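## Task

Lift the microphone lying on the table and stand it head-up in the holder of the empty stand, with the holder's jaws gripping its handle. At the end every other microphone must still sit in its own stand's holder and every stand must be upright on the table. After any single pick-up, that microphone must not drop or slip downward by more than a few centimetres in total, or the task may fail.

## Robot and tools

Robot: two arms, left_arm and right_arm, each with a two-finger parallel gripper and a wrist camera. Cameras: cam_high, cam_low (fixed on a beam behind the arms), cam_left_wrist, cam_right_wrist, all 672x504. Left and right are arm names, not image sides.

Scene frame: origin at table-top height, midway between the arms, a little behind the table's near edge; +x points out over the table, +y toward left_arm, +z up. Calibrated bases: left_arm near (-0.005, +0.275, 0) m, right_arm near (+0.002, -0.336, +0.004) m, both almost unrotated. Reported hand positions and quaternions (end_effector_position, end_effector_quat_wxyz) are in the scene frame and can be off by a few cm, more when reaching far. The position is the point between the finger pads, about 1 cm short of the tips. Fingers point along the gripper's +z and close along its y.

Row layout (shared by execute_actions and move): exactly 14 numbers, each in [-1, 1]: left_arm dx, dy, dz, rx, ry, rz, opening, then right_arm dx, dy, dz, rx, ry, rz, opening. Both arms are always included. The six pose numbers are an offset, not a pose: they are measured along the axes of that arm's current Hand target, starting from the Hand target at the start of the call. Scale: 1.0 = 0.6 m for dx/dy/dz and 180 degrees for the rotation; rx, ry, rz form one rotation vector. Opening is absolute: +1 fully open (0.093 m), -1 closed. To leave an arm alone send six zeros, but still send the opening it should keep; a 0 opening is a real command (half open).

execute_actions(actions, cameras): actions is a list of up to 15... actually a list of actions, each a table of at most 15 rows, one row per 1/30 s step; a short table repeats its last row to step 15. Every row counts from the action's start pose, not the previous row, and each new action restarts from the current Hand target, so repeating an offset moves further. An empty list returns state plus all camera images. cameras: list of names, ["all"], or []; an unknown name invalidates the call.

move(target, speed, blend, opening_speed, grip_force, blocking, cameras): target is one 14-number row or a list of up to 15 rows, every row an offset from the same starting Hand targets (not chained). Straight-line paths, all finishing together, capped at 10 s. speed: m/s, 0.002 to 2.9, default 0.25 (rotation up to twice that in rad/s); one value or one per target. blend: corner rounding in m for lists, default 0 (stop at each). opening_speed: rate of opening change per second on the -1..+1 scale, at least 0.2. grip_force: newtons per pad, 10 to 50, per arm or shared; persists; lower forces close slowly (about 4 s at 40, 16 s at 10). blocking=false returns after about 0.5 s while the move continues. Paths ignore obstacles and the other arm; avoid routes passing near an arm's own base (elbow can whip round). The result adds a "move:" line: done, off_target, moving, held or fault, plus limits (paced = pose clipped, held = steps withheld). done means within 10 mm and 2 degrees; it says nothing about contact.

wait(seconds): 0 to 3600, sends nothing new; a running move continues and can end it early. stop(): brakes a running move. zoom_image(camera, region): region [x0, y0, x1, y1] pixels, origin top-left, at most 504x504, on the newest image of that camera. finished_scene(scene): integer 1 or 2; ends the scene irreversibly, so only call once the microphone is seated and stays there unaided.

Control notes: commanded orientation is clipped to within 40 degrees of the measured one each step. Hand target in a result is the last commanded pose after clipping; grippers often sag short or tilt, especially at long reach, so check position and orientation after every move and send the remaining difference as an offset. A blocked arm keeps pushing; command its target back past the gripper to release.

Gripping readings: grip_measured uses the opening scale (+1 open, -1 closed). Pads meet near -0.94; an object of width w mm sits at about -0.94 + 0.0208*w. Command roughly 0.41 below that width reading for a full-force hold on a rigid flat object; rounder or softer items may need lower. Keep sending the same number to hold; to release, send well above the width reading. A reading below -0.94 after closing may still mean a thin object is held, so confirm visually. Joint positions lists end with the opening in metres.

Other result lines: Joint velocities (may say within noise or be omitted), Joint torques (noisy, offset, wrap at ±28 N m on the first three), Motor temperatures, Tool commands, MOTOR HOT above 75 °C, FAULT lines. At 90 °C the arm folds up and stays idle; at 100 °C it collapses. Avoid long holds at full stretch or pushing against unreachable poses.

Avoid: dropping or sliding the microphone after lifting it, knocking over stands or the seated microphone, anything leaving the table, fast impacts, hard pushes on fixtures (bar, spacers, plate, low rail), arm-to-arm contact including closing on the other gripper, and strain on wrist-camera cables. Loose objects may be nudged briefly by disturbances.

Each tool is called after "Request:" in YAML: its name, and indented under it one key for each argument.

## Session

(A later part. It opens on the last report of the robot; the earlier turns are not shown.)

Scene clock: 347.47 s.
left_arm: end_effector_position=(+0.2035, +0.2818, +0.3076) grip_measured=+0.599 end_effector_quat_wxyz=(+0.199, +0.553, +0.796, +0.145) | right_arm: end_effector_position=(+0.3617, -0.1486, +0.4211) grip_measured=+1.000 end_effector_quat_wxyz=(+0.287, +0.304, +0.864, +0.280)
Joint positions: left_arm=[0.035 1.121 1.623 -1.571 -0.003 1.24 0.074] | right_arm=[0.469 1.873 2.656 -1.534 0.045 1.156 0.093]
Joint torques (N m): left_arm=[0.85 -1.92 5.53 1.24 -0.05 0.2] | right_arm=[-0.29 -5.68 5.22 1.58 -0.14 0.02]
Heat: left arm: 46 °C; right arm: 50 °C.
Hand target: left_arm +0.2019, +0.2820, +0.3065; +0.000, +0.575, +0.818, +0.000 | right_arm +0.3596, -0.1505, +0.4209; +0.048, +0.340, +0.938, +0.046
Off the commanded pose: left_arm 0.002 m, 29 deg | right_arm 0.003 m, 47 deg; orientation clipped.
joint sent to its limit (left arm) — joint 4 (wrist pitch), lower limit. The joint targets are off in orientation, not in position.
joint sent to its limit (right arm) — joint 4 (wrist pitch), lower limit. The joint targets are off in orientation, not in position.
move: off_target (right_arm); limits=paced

Request:
move:
  target: [0,0,0,0,0,0,0.6,0.22,0.174,0.478,0.042,0.008,0.168,1]
  speed: 0.3
  cameras: ["cam_high","cam_right_wrist"]

Scene clock: 360.90 s.
left_arm: end_effector_position=(+0.2035, +0.2818, +0.3076) grip_measured=+0.599 end_effector_quat_wxyz=(+0.199, +0.553, +0.796, +0.145) | right_arm: end_effector_position=(+0.3616, +0.0280, +0.1354) grip_measured=+1.000 end_effector_quat_wxyz=(+0.024, +0.564, +0.820, +0.095)
Joint positions: left_arm=[0.035 1.121 1.623 -1.571 -0.003 1.24 0.074] | right_arm=[0.766 2.513 2.675 -1.541 0.013 1.999 0.093]
Joint torques (N m): left_arm=[0.72 -1.95 5.96 1.23 -0.01 0.2] | right_arm=[0.57 -12.4 6.84 0.42 -0.13 0.05]
Heat: left arm: 46 °C; right arm: 51 °C.
Hand target: left_arm +0.2019, +0.2820, +0.3065; +0.000, +0.575, +0.818, +0.000 | right_arm +0.3597, +0.0296, +0.1416; +0.000, +0.575, +0.818, +0.000
Off the commanded pose: left_arm 0.002 m, 29 deg | right_arm 0.007 m, 11 deg.
joint sent to its limit (left arm) — joint 4 (wrist pitch), lower limit. The joint targets are off in orientation, not in position.
joint sent to its limit (right arm) — joint 4 (wrist pitch), lower limit. The joint targets are off in orientation, not in position.
move: off_target (right_arm)

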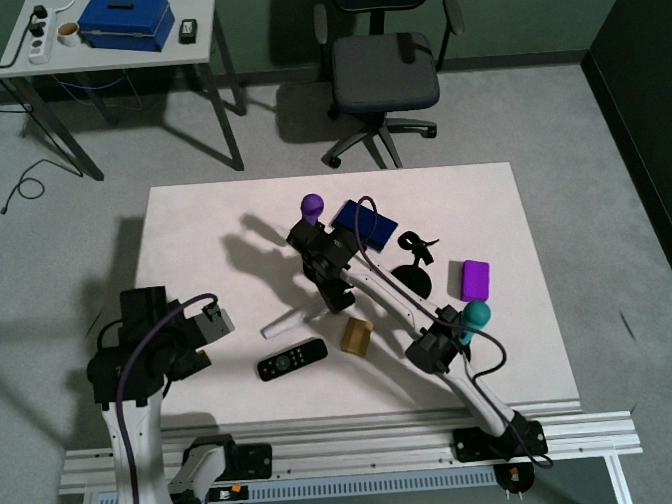

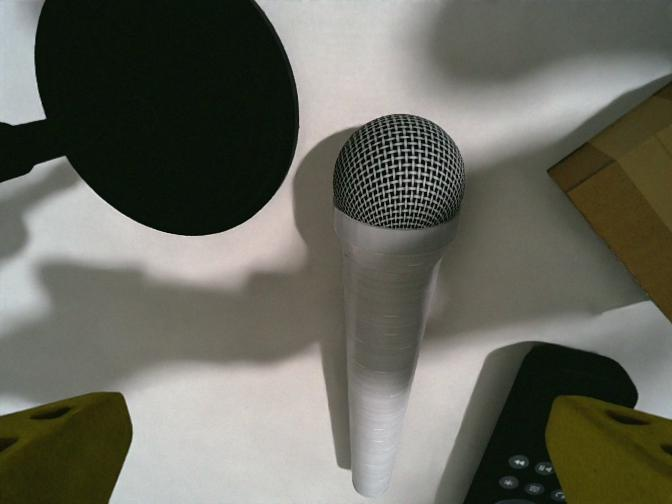

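Request:
move:
  target: [0,0,0,0,0,0,0.6,-0.025,0,0.08,0,0,0,0.9]
  cameras: ["cam_right_wrist"]

Scene clock: 372.47 s.
left_arm: end_effector_position=(+0.2035, +0.2818, +0.3076) grip_measured=+0.599 end_effector_quat_wxyz=(+0.199, +0.553, +0.796, +0.145) | right_arm: end_effector_position=(+0.3677, +0.0185, +0.0961) grip_measured=+0.902 end_effector_quat_wxyz=(+0.016, +0.573, +0.818, +0.052)
Joint positions: left_arm=[0.035 1.121 1.623 -1.571 -0.003 1.24 0.074] | right_arm=[0.744 2.585 2.66 -1.541 0.01 1.993 0.089]
Joint torques (N m): left_arm=[0.76 -1.99 5.59 1.25 0.04 0.26] | right_arm=[-0.06 -12.07 4.63 0.26 -0.12 -0.13]
Motor temperatures (°C): left_arm=[33 45 43 39 31 33 32] | right_arm=[32 55 48 36 32 32 30]
Heat: left arm: 45 °C; right arm: 55 °C.
Hand target: left_arm +0.2019, +0.2820, +0.3065; +0.000, +0.575, +0.818, +0.000 | right_arm +0.3649, +0.0155, +0.0934; +0.000, +0.575, +0.818, +0.000
Off the commanded pose: left_arm 0.002 m, 29 deg | right_arm 0.005 m, 6 deg.
joint sent to its limit (left arm) — joint 4 (wrist pitch), lower limit. The joint targets are off in orientation, not in position.
joint sent to its limit (right arm) — joint 4 (wrist pitch), lower limit. The joint targets are off in orientation, not in position.
move: off_target (right_arm)

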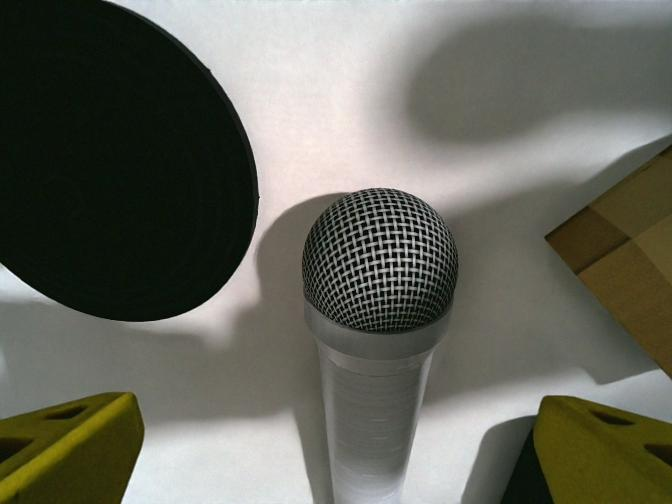

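Request:
move:
  target: [0,0,0,0,0,0,0.6,0.013,-0.004,0.098,0,0,0,0.9]
  speed: 0.12
  cameras: ["cam_right_wrist","cam_high"]

Scene clock: 381.67 s.
left_arm: end_effector_position=(+0.2035, +0.2818, +0.3076) grip_measured=+0.599 end_effector_quat_wxyz=(+0.199, +0.553, +0.796, +0.145) | right_arm: end_effector_position=(+0.3574, +0.0120, +0.0339) grip_measured=+0.902 end_effector_quat_wxyz=(+0.003, +0.571, +0.821, -0.018)
Joint positions: left_arm=[0.035 1.121 1.623 -1.571 -0.003 1.24 0.074] | right_arm=[0.749 2.689 2.612 -1.532 0.01 1.993 0.088]
Joint torques (N m): left_arm=[0.7 -1.74 5.6 1.23 0.02 0.27] | right_arm=[0.87 -12.64 6.12 0.41 -0.11 0.06]
Motor temperatures (°C): left_arm=[33 45 42 39 31 33 31] | right_arm=[32 56 48 35 32 32 30]
Heat: left arm: 45 °C; right arm: 56 °C.
Hand target: left_arm +0.2019, +0.2820, +0.3065; +0.000, +0.575, +0.818, +0.000 | right_arm +0.3601, +0.0220, +0.0348; +0.000, +0.575, +0.818, +0.000
Off the commanded pose: left_arm 0.002 m, 29 deg | right_arm 0.010 m, 2 deg.
joint sent to its limit (left arm) — joint 4 (wrist pitch), lower limit. The joint targets are off in orientation, not in position.
move: done
Images, in order (width x height): cam_high 672x504, cam_right_wrist 672x504.

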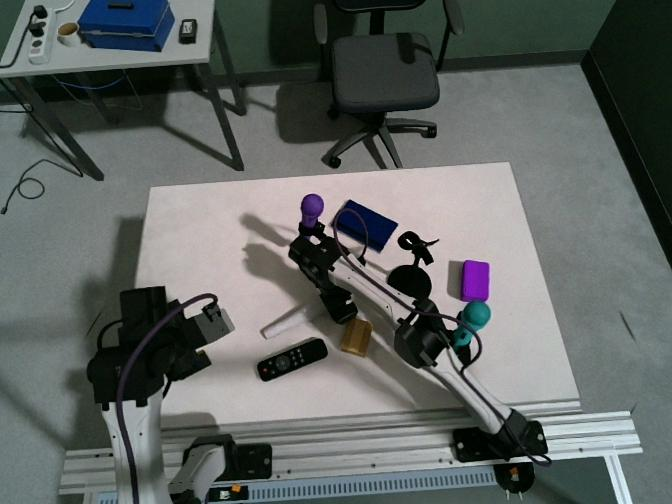

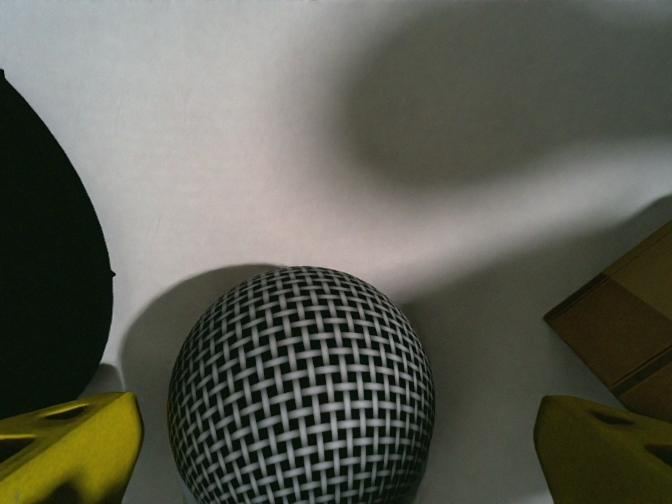

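Request:
move:
  target: [0,0,0,0,0,0,0.6,0.022,0.015,0,0,0,0,0.9]
  speed: 0.1
  cameras: ["cam_right_wrist"]

Scene clock: 387.33 s.
left_arm: end_effector_position=(+0.2035, +0.2818, +0.3076) grip_measured=+0.599 end_effector_quat_wxyz=(+0.199, +0.553, +0.796, +0.145) | right_arm: end_effector_position=(+0.3673, +0.0343, +0.0348) grip_measured=+0.902 end_effector_quat_wxyz=(+0.009, +0.569, +0.822, +0.020)
Joint positions: left_arm=[0.035 1.121 1.623 -1.571 -0.003 1.24 0.074] | right_arm=[0.766 2.772 2.781 -1.541 0.01 2.006 0.088]
Joint torques (N m): left_arm=[0.76 -1.48 5.65 1.2 0.05 0.21] | right_arm=[0.8 -12.23 6.79 0.08 -0.14 0.06]
Motor temperatures (°C): left_arm=[33 45 42 39 31 33 31] | right_arm=[32 57 48 35 32 32 30]
Heat: left arm: 45 °C; right arm: 57 °C.
Hand target: left_arm +0.2019, +0.2820, +0.3065; +0.000, +0.575, +0.818, +0.000 | right_arm +0.3640, +0.0375, +0.0348; +0.000, +0.575, +0.818, +0.000
Off the commanded pose: left_arm 0.002 m, 29 deg | right_arm 0.005 m, 3 deg.
joint sent to its limit (left arm) — joint 4 (wrist pitch), lower limit. The joint targets are off in orientation, not in position.
joint sent to its limit (right arm) — joint 4 (wrist pitch), lower limit. The joint targets still meet the commanded pose.
move: off_target (right_arm)

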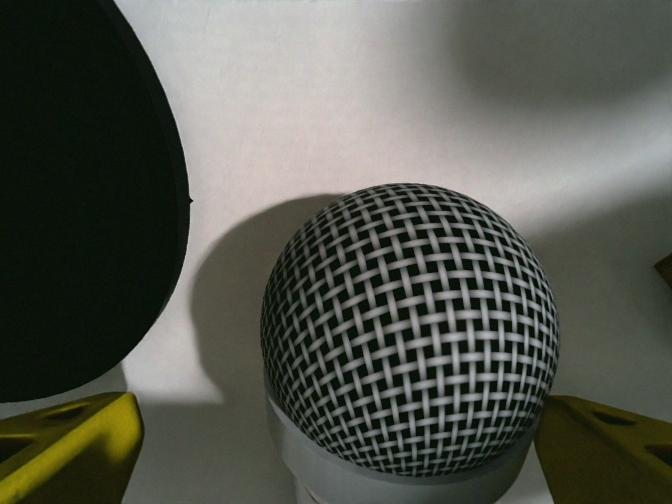

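Request:
move:
  target:
    - [0,0,0,0,0,0,0.6,-0.004,-0.02,0,0,0,0,0.9]
    - [0,0,0,0,0,0,0.6,-0.004,-0.02,0,0,0,0,-0.4]
  speed: 0.1
  opening_speed: 0.6
  cameras: ["cam_right_wrist","cam_high"]

Scene clock: 396.10 s.
left_arm: end_effector_position=(+0.2035, +0.2818, +0.3076) grip_measured=+0.599 end_effector_quat_wxyz=(+0.199, +0.553, +0.796, +0.145) | right_arm: end_effector_position=(+0.3575, +0.0276, +0.0197) grip_measured=-0.076 end_effector_quat_wxyz=(+0.004, +0.570, +0.822, -0.011)
Joint positions: left_arm=[0.035 1.121 1.623 -1.571 -0.003 1.24 0.074] | right_arm=[0.771 2.772 2.72 -1.543 0.01 2.012 0.042]
Joint torques (N m): left_arm=[0.8 -1.94 5.68 1.21 0.03 0.19] | right_arm=[0.8 -16.16 4.29 0.05 -0.16 0.08]
Motor temperatures (°C): left_arm=[33 45 42 39 31 33 31] | right_arm=[32 60 48 34 32 32 30]
Heat: left arm: 45 °C; right arm: 60 °C.
Hand target: left_arm +0.2019, +0.2820, +0.3065; +0.000, +0.575, +0.818, +0.000 | right_arm +0.3536, +0.0312, +0.0348; +0.000, +0.575, +0.818, +0.000
Off the commanded pose: left_arm 0.002 m, 29 deg | right_arm 0.016 m, 2 deg.
joint sent to its limit (left arm) — joint 4 (wrist pitch), lower limit. The joint targets are off in orientation, not in position.
move: off_target (right_arm); target 2's new opening was sent with right_arm's hand 0.016 m and 2 deg from that target
Images, in order (width x height): cam_high 672x504, cam_right_wrist 672x504.

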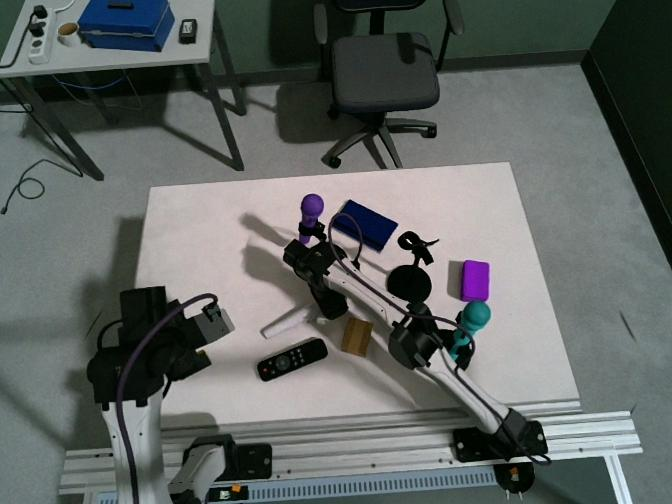

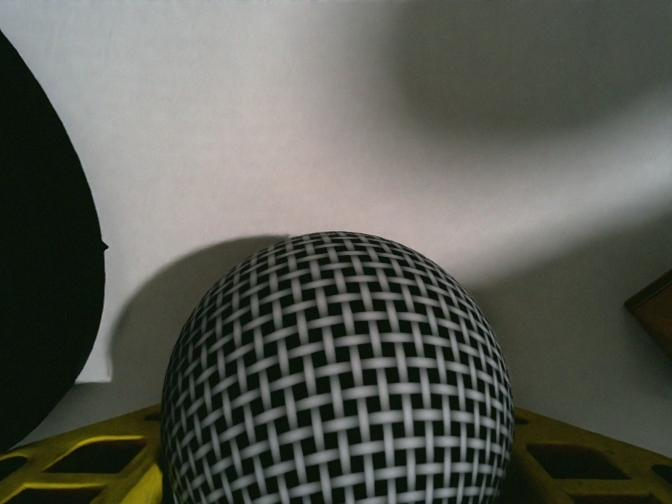

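Request:
move:
  target:
    - [0,0,0,0,0,0,0.6,0,0,-0.33,0,0,0,-0.5]
    - [0,0,0,0,0,0,0.6,-0.175,-0.152,-0.69,-0.346,-0.366,-0.129,-0.5]
    - [0,0,0,0,0,0,0.6,-0.471,-0.123,-0.775,-0.346,-0.366,-0.129,-0.5]
  speed: 0.22
  blend: [0.03,0.04,0]
  cameras: ["all"]

Request:
zoom_image:
  camera: "cam_high"
  region: [340, 150, 480, 300]

Request:
zoom_image:
  camera: "cam_low"
  region: [180, 80, 340, 290]

Scene clock: 419.77 s.
left_arm: end_effector_position=(+0.2035, +0.2818, +0.3076) grip_measured=+0.599 end_effector_quat_wxyz=(+0.199, +0.553, +0.796, +0.145) | right_arm: end_effector_position=(+0.3855, -0.2542, +0.4539) grip_measured=-0.088 end_effector_quat_wxyz=(+0.651, +0.223, +0.724, +0.052)
Joint positions: left_arm=[0.035 1.121 1.623 -1.571 -0.003 1.24 0.074] | right_arm=[0.46 1.33 1.579 -0.448 0.699 0.505 0.041]
Joint torques (N m): left_arm=[0.47 -2.03 5.63 1.19 0 0.21] | right_arm=[-0.23 -7.45 6.12 3.68 -0.07 -0.18]
Motor temperatures (°C): left_arm=[33 44 42 39 31 33 31] | right_arm=[32 66 48 35 32 32 31]
Heat: left arm: 44 °C; right arm: 66 °C.
Hand target: left_arm +0.2019, +0.2820, +0.3065; +0.000, +0.575, +0.818, +0.000 | right_arm +0.3796, -0.2597, +0.4998; +0.699, +0.245, +0.664, +0.102
Off the commanded pose: left_arm 0.002 m, 29 deg | right_arm 0.047 m, 11 deg.
joint sent to its limit (left arm) — joint 4 (wrist pitch), lower limit. The joint targets are off in orientation, not in position.
move: off_target (right_arm)

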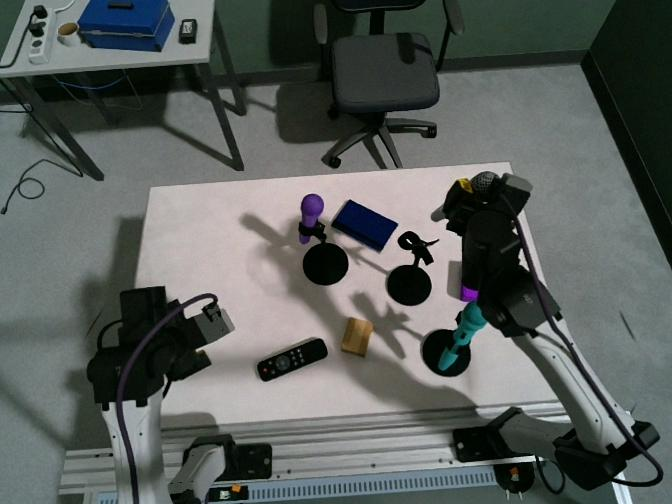

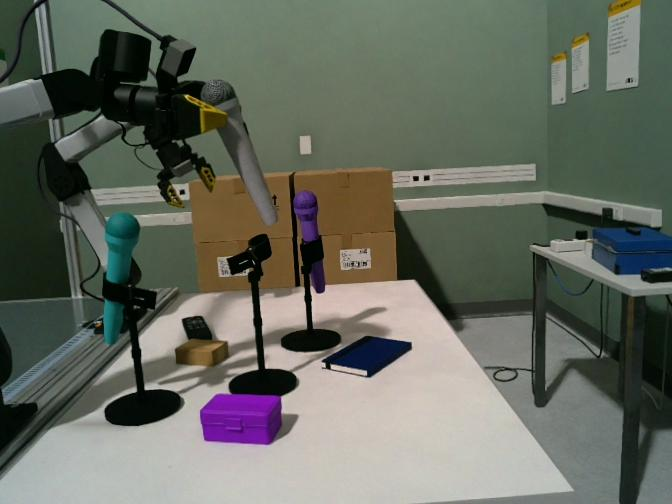

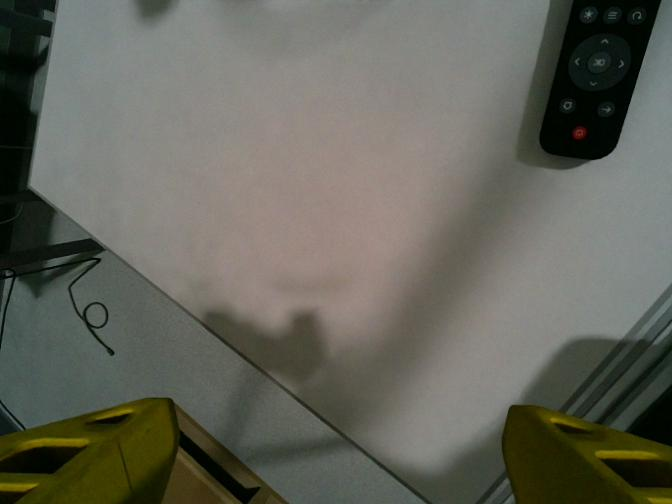

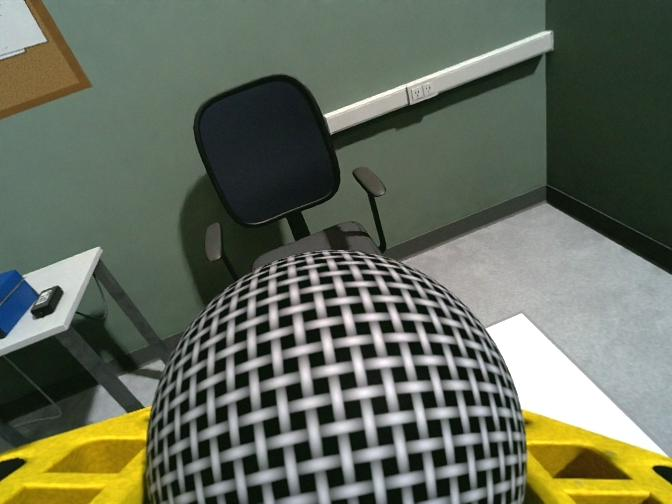

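Scaled by 3.360.

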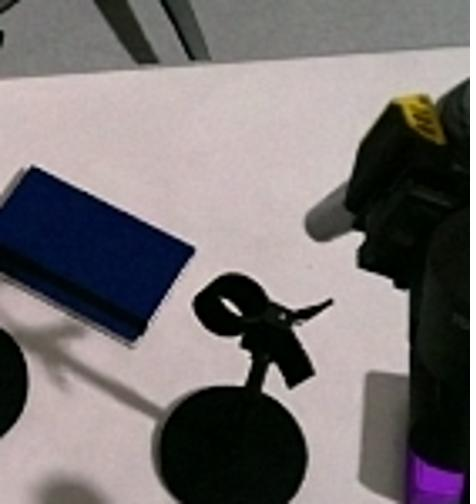

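Scaled by 2.400.

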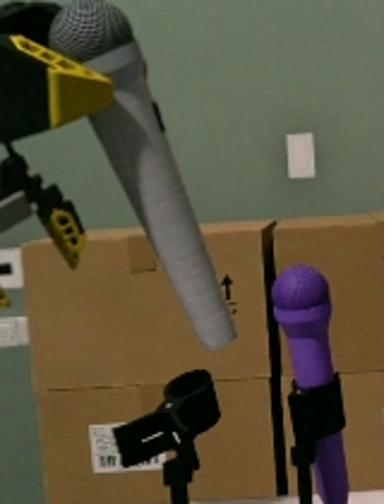

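Request:
zoom_image:
  camera: "cam_low"
  region: [220, 222, 290, 292]

Request:
zoom_image:
  camera: "cam_high"
  region: [385, 220, 445, 280]

Scaled by 7.200.

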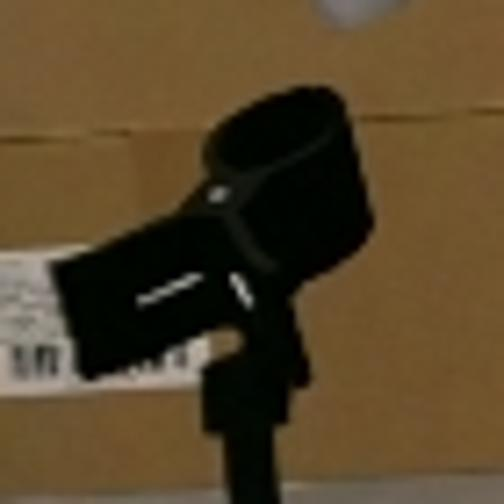

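Scaled by 8.400.

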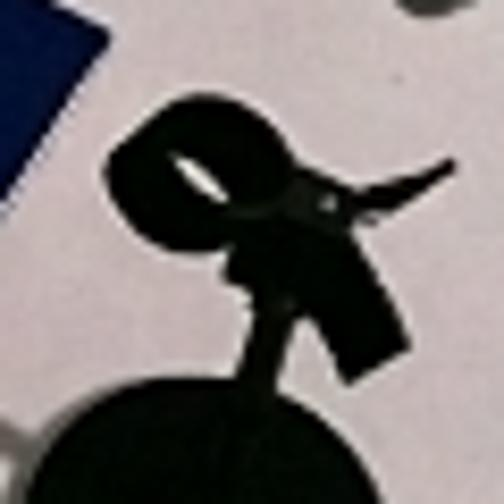

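Request:
move:
  target: [0,0,0,0,0,0,0.6,0.036,0.066,-0.03,0,0.03,0,-0.5]
  speed: 0.12
  cameras: ["cam_high","cam_low"]

Request:
zoom_image:
  camera: "cam_high"
  region: [370, 160, 490, 280]

Request:
zoom_image:
  camera: "cam_low"
  region: [190, 130, 330, 290]

Scene clock: 473.63 s.
left_arm: end_effector_position=(+0.2035, +0.2818, +0.3076) grip_measured=+0.599 end_effector_quat_wxyz=(+0.199, +0.553, +0.796, +0.145) | right_arm: end_effector_position=(+0.3763, -0.2047, +0.4746) grip_measured=-0.088 end_effector_quat_wxyz=(+0.650, +0.214, +0.723, +0.096)
Joint positions: left_arm=[0.035 1.121 1.623 -1.571 -0.003 1.24 0.074] | right_arm=[0.605 1.4 1.717 -0.512 0.765 0.568 0.041]
Joint torques (N m): left_arm=[0.81 -1.72 5.61 1.22 0.03 0.25] | right_arm=[0.5 -4.74 8.83 2.3 0.32 0.07]
Motor temperatures (°C): left_arm=[33 43 42 38 31 33 31] | right_arm=[32 55 49 52 32 32 32]
Heat: left arm: 43 °C; right arm: 55 °C.
Hand target: left_arm +0.2019, +0.2820, +0.3065; +0.000, +0.575, +0.818, +0.000 | right_arm +0.3714, -0.2119, +0.4997; +0.667, +0.240, +0.696, +0.114
Off the commanded pose: left_arm 0.002 m, 29 deg | right_arm 0.027 m, 5 deg.
joint sent to its limit (left arm) — joint 4 (wrist pitch), lower limit. The joint targets are off in orientation, not in position.
move: off_target (right_arm)

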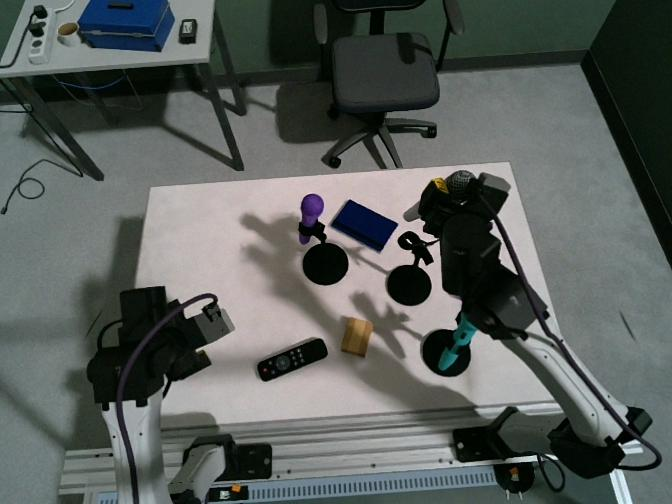

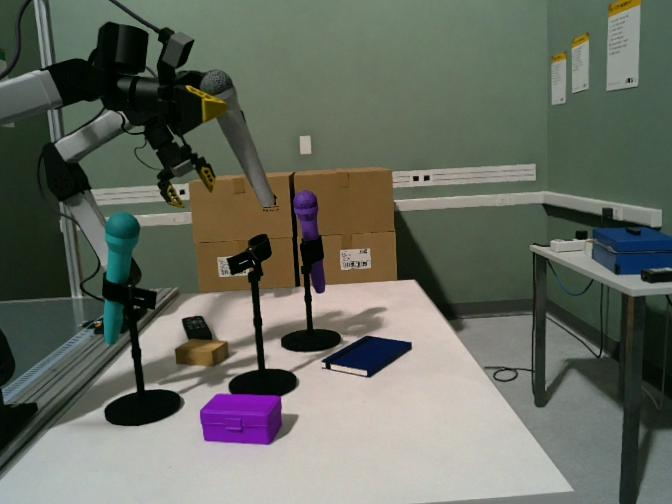

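Scaled by 4.200.

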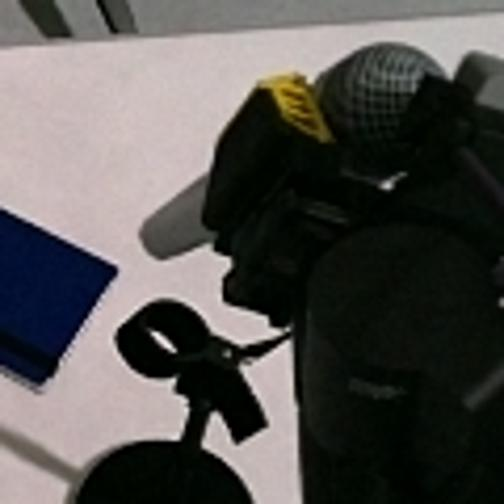

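Scaled by 3.150.

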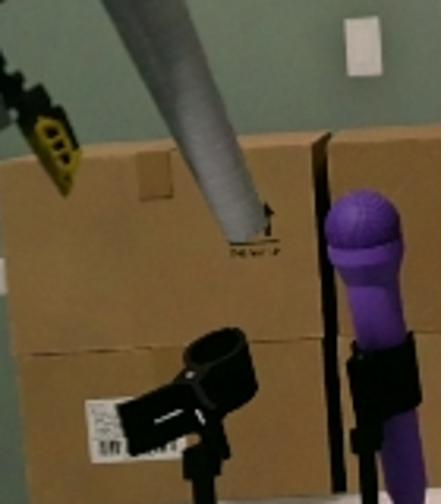

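Request:
move:
  target: [0,0,0,0,0,0,0.6,0.033,-0.004,0.036,0,0.05,-0.025,-0.5]
  speed: 0.12
  cameras: ["cam_high","cam_low"]

Request:
zoom_image:
  camera: "cam_high"
  region: [370, 160, 490, 280]

Request:
zoom_image:
  camera: "cam_low"
  region: [190, 130, 330, 290]

Scene clock: 492.83 s.
left_arm: end_effector_position=(+0.2035, +0.2818, +0.3076) grip_measured=+0.599 end_effector_quat_wxyz=(+0.199, +0.553, +0.796, +0.145) | right_arm: end_effector_position=(+0.3938, -0.2045, +0.4561) grip_measured=-0.088 end_effector_quat_wxyz=(+0.598, +0.186, +0.775, +0.081)
Joint positions: left_arm=[0.035 1.121 1.623 -1.571 -0.003 1.24 0.074] | right_arm=[0.539 1.496 1.87 -0.725 0.639 0.582 0.041]
Joint torques (N m): left_arm=[0.68 -1.8 5.57 1.26 -0.04 0.1] | right_arm=[-0.39 -5.24 8.87 2.3 0.02 0.09]
Motor temperatures (°C): left_arm=[33 43 42 38 31 33 31] | right_arm=[32 51 52 47 32 32 32]
Heat: left arm: 43 °C; right arm: 52 °C.
Hand target: left_arm +0.2019, +0.2820, +0.3065; +0.000, +0.575, +0.818, +0.000 | right_arm +0.3923, -0.2078, +0.4795; +0.614, +0.203, +0.755, +0.106
Off the commanded pose: left_arm 0.002 m, 29 deg | right_arm 0.024 m, 5 deg.
joint sent to its limit (left arm) — joint 4 (wrist pitch), lower limit. The joint targets are off in orientation, not in position.
move: off_target (right_arm)

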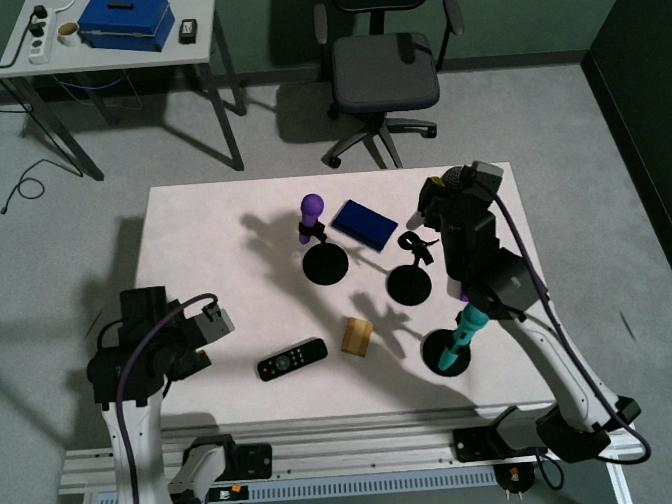

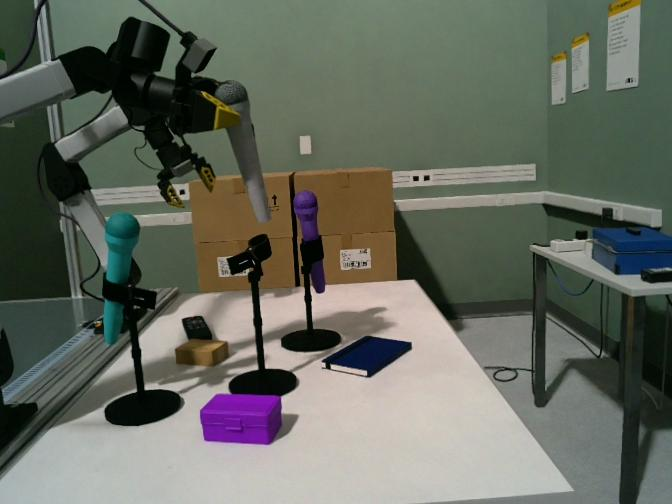

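Scaled by 4.200.

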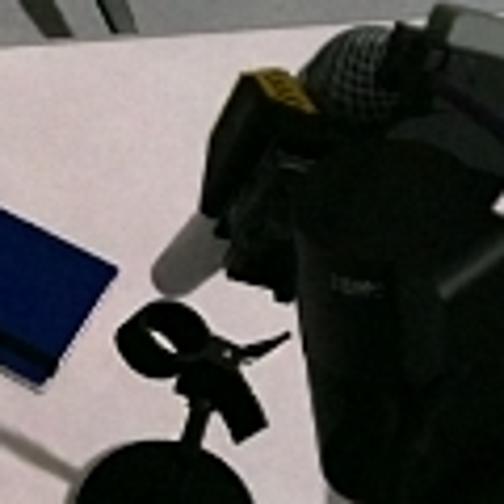

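Scaled by 3.150.

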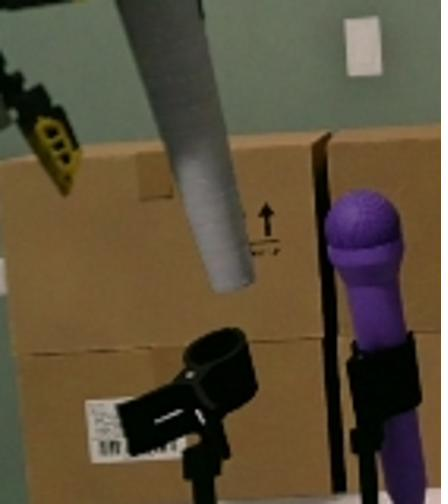

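Request:
move:
  target:
    - [0,0,0,0,0,0,0.6,0.038,-0.018,0.003,0,0,0,-0.5]
    - [0,0,0,0,0,0,0.6,0.07,-0.016,0.012,0,0,0,-0.5]
  speed: 0.08
  blend: 0.01
  cameras: ["cam_high","cam_low"]

Request:
zoom_image:
  camera: "cam_high"
  region: [370, 160, 490, 280]

Request:
zoom_image:
  camera: "cam_low"
  region: [190, 130, 330, 290]

Scene clock: 512.87 s.
left_arm: end_effector_position=(+0.2035, +0.2818, +0.3076) grip_measured=+0.599 end_effector_quat_wxyz=(+0.199, +0.553, +0.796, +0.145) | right_arm: end_effector_position=(+0.3918, -0.2007, +0.4204) grip_measured=-0.088 end_effector_quat_wxyz=(+0.593, +0.189, +0.778, +0.080)
Joint positions: left_arm=[0.035 1.121 1.623 -1.571 -0.003 1.24 0.074] | right_arm=[0.554 1.43 1.663 -0.603 0.653 0.602 0.041]
Joint torques (N m): left_arm=[0.81 -1.76 5.57 1.24 -0.01 0.24] | right_arm=[1.1 -6.31 4.97 2.86 0.16 -0.01]
Heat: left arm: 43 °C; right arm: 53 °C.
Hand target: left_arm +0.2019, +0.2820, +0.3065; +0.000, +0.575, +0.818, +0.000 | right_arm +0.3908, -0.1987, +0.4367; +0.614, +0.203, +0.755, +0.106
Off the commanded pose: left_arm 0.002 m, 29 deg | right_arm 0.017 m, 5 deg.
joint sent to its limit (left arm) — joint 4 (wrist pitch), lower limit. The joint targets are off in orientation, not in position.
move: off_target (right_arm)

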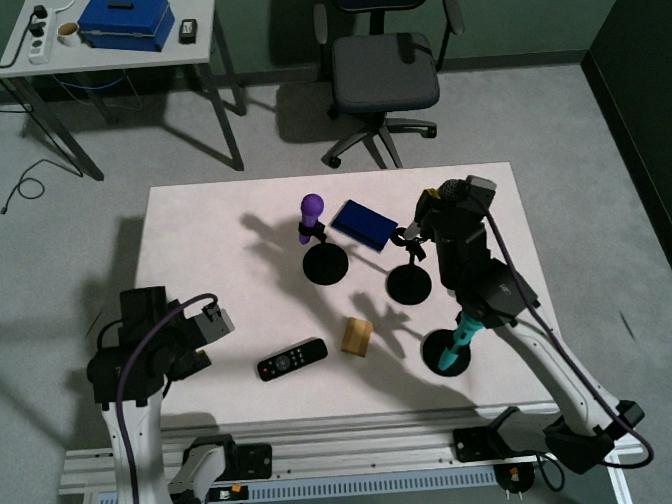

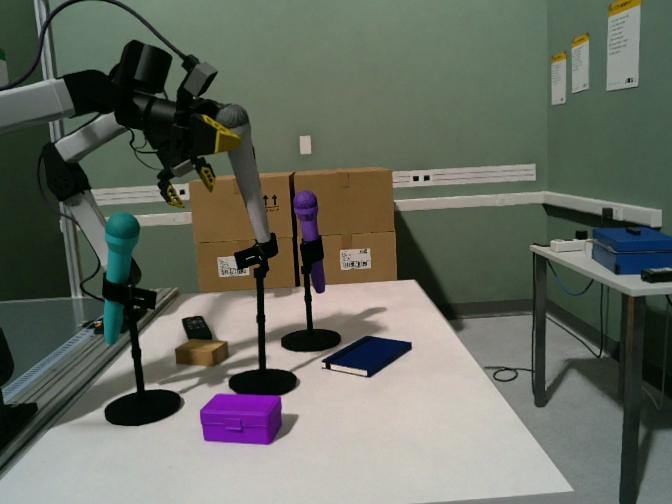

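Scaled by 4.200.

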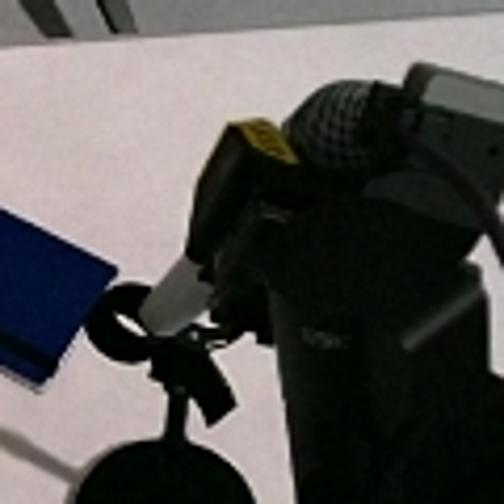

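Scaled by 3.150.

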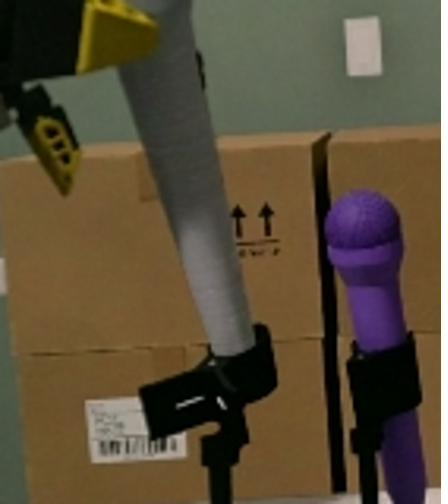

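Request:
move:
  target: [0,0,0,0,0,0,0.6,-0.065,0,0,0,0,0,-0.5]
  speed: 0.08
  cameras: ["cam_high","cam_low"]

Request:
zoom_image:
  camera: "cam_high"
  region: [370, 160, 490, 280]

Request:
zoom_image:
  camera: "cam_low"
  region: [190, 130, 330, 290]

Scene clock: 521.57 s.
left_arm: end_effector_position=(+0.2035, +0.2818, +0.3076) grip_measured=+0.599 end_effector_quat_wxyz=(+0.199, +0.553, +0.796, +0.145) | right_arm: end_effector_position=(+0.3986, -0.2136, +0.4481) grip_measured=-0.088 end_effector_quat_wxyz=(+0.597, +0.195, +0.774, +0.086)
Joint positions: left_arm=[0.035 1.121 1.623 -1.571 -0.003 1.24 0.074] | right_arm=[0.503 1.473 1.811 -0.681 0.607 0.59 0.041]
Joint torques (N m): left_arm=[0.69 -1.89 5.83 1.16 -0.01 0.18] | right_arm=[-0.06 -5.15 8.62 2.28 -0.04 -0.13]
Heat: left arm: 43 °C; right arm: 52 °C.
Hand target: left_arm +0.2019, +0.2820, +0.3065; +0.000, +0.575, +0.818, +0.000 | right_arm +0.3972, -0.2158, +0.4713; +0.614, +0.203, +0.755, +0.106
Off the commanded pose: left_arm 0.002 m, 29 deg | right_arm 0.023 m, 4 deg.
joint sent to its limit (left arm) — joint 4 (wrist pitch), lower limit. The joint targets are off in orientation, not in position.
move: off_target (right_arm)

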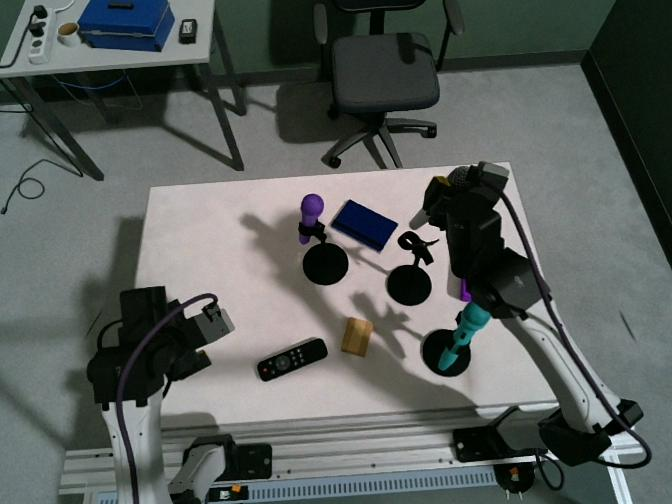

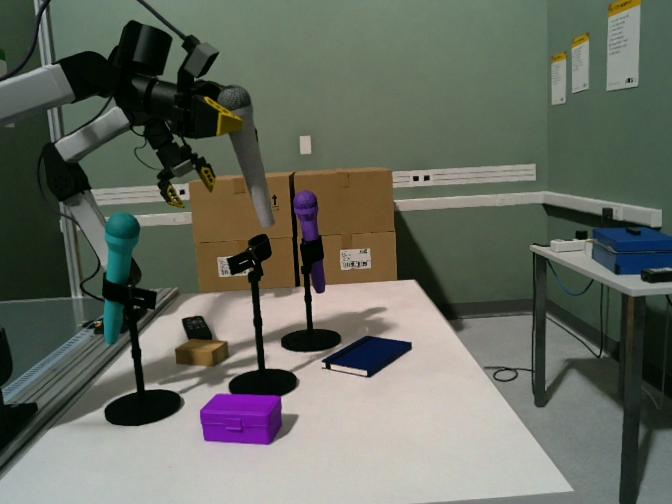

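Scaled by 4.200.

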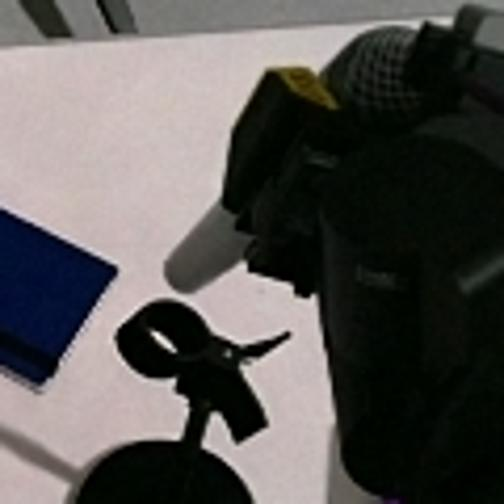

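Scaled by 3.150.

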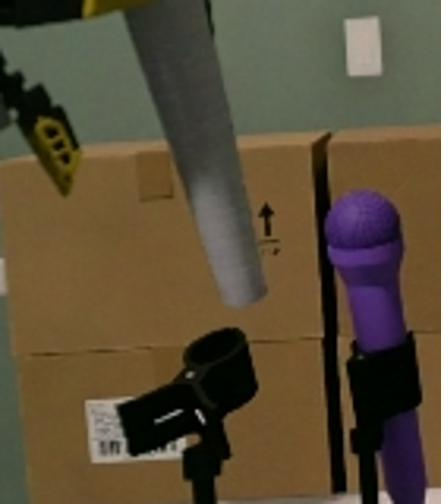

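Request:
move:
  target:
    - [0,0,0,0,0,0,0.6,0.018,-0.0055,-0.0225,0,0,0,-0.5]
    - [0,0,0,0,0,0,0.6,0.045,-0.018,-0.016,0,0,0,-0.5]
  speed: 0.06
  cameras: ["cam_high","cam_low"]

Request:
zoom_image:
  camera: "cam_high"
  region: [370, 160, 490, 280]

Request:
zoom_image:
  camera: "cam_low"
  region: [190, 130, 330, 290]

Scene clock: 611.80 s.
left_arm: end_effector_position=(+0.2035, +0.2818, +0.3076) grip_measured=+0.599 end_effector_quat_wxyz=(+0.199, +0.553, +0.796, +0.145) | right_arm: end_effector_position=(+0.3856, -0.2082, +0.4132) grip_measured=-0.088 end_effector_quat_wxyz=(+0.576, +0.184, +0.793, +0.080)
Joint positions: left_arm=[0.035 1.121 1.623 -1.571 -0.003 1.24 0.074] | right_arm=[0.532 1.408 1.657 -0.661 0.61 0.61 0.041]
Joint torques (N m): left_arm=[0.77 -1.91 5.7 1.22 0 0.19] | right_arm=[0.91 -7.79 5.57 3.02 0.37 -0.05]
Motor temperatures (°C): left_arm=[32 41 41 37 31 33 30] | right_arm=[32 48 53 42 32 32 33]
Heat: left arm: 41 °C; right arm: 53 °C.
Hand target: left_arm +0.2019, +0.2820, +0.3065; +0.000, +0.575, +0.818, +0.000 | right_arm +0.3815, -0.2128, +0.4452; +0.614, +0.203, +0.755, +0.106
Off the commanded pose: left_arm 0.002 m, 29 deg | right_arm 0.032 m, 7 deg.
joint sent to its limit (left arm) — joint 4 (wrist pitch), lower limit. The joint targets are off in orientation, not in position.
move: off_target (right_arm)

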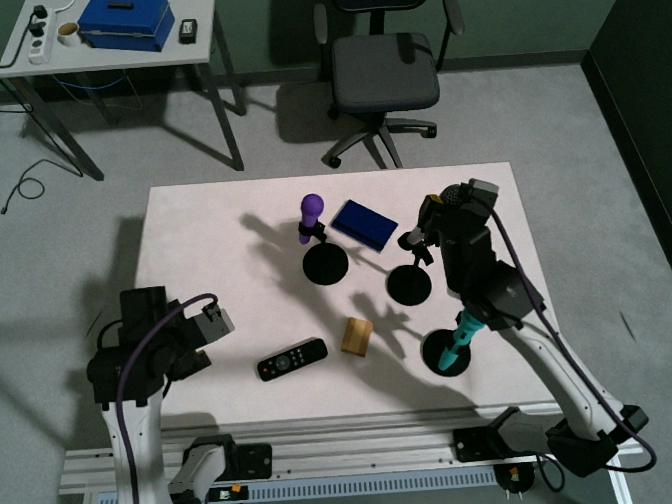

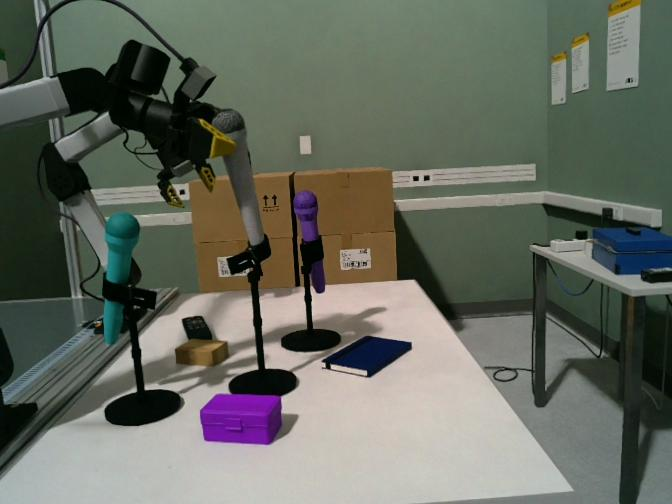

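Scaled by 4.200.

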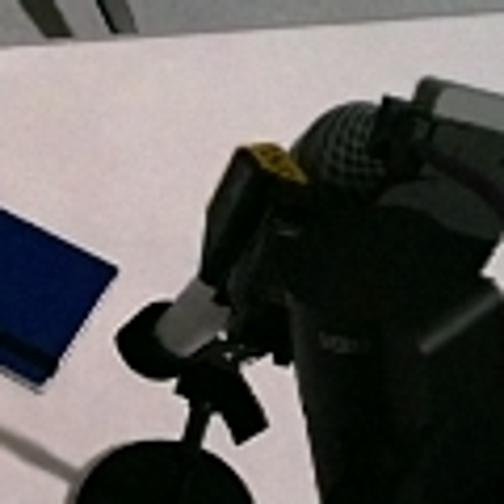

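Scaled by 3.150.

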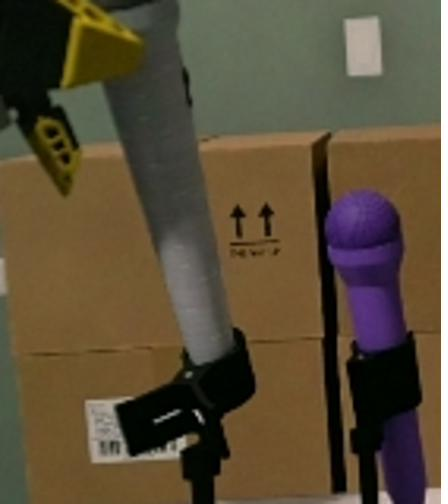

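Request:
move:
  target: [0,0,0,0,0,0,0.6,0.045,0.0075,0.0133,0,0,0,-0.5]
  speed: 0.06
  cameras: ["cam_high","cam_low"]

Request:
zoom_image:
  camera: "cam_high"
  region: [370, 160, 490, 280]

Request:
zoom_image:
  camera: "cam_low"
  region: [190, 130, 330, 290]

Scene clock: 623.53 s.
left_arm: end_effector_position=(+0.2035, +0.2818, +0.3076) grip_measured=+0.599 end_effector_quat_wxyz=(+0.199, +0.553, +0.796, +0.145) | right_arm: end_effector_position=(+0.3860, -0.1993, +0.4034) grip_measured=-0.088 end_effector_quat_wxyz=(+0.591, +0.187, +0.781, +0.080)
Joint positions: left_arm=[0.035 1.121 1.623 -1.571 -0.003 1.24 0.074] | right_arm=[0.568 1.39 1.564 -0.554 0.66 0.608 0.041]
Joint torques (N m): left_arm=[0.77 -1.83 5.61 1.24 0.02 0.23] | right_arm=[1.02 -5.93 5.24 2.88 0.2 0.04]
Heat: left arm: 41 °C; right arm: 53 °C.
Hand target: left_arm +0.2019, +0.2820, +0.3065; +0.000, +0.575, +0.818, +0.000 | right_arm +0.3856, -0.1976, +0.4213; +0.614, +0.203, +0.755, +0.106
Off the commanded pose: left_arm 0.002 m, 29 deg | right_arm 0.018 m, 5 deg.
joint sent to its limit (left arm) — joint 4 (wrist pitch), lower limit. The joint targets are off in orientation, not in position.
move: off_target (right_arm)

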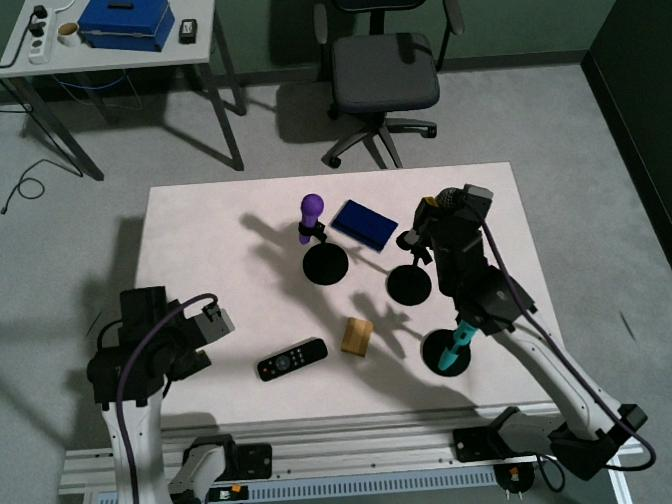

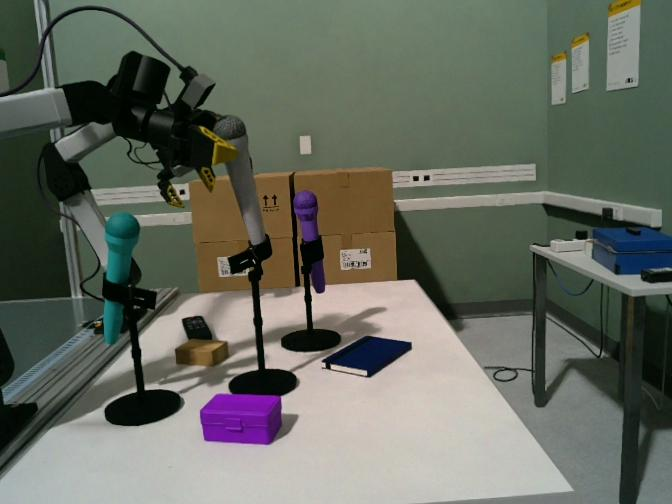

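Scaled by 4.200.

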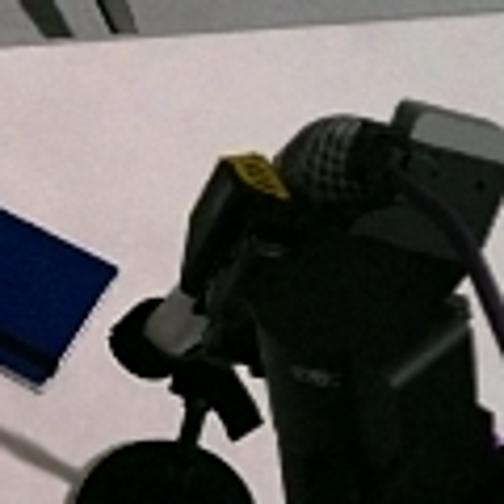

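Scaled by 3.150.

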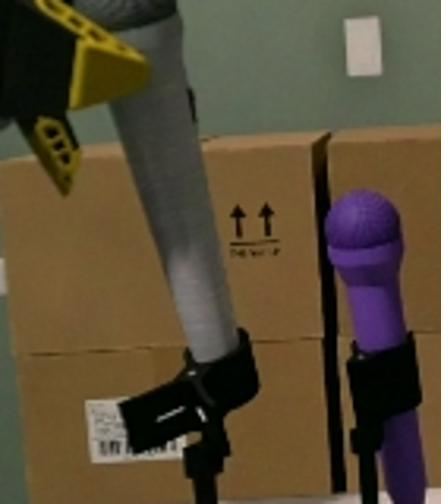

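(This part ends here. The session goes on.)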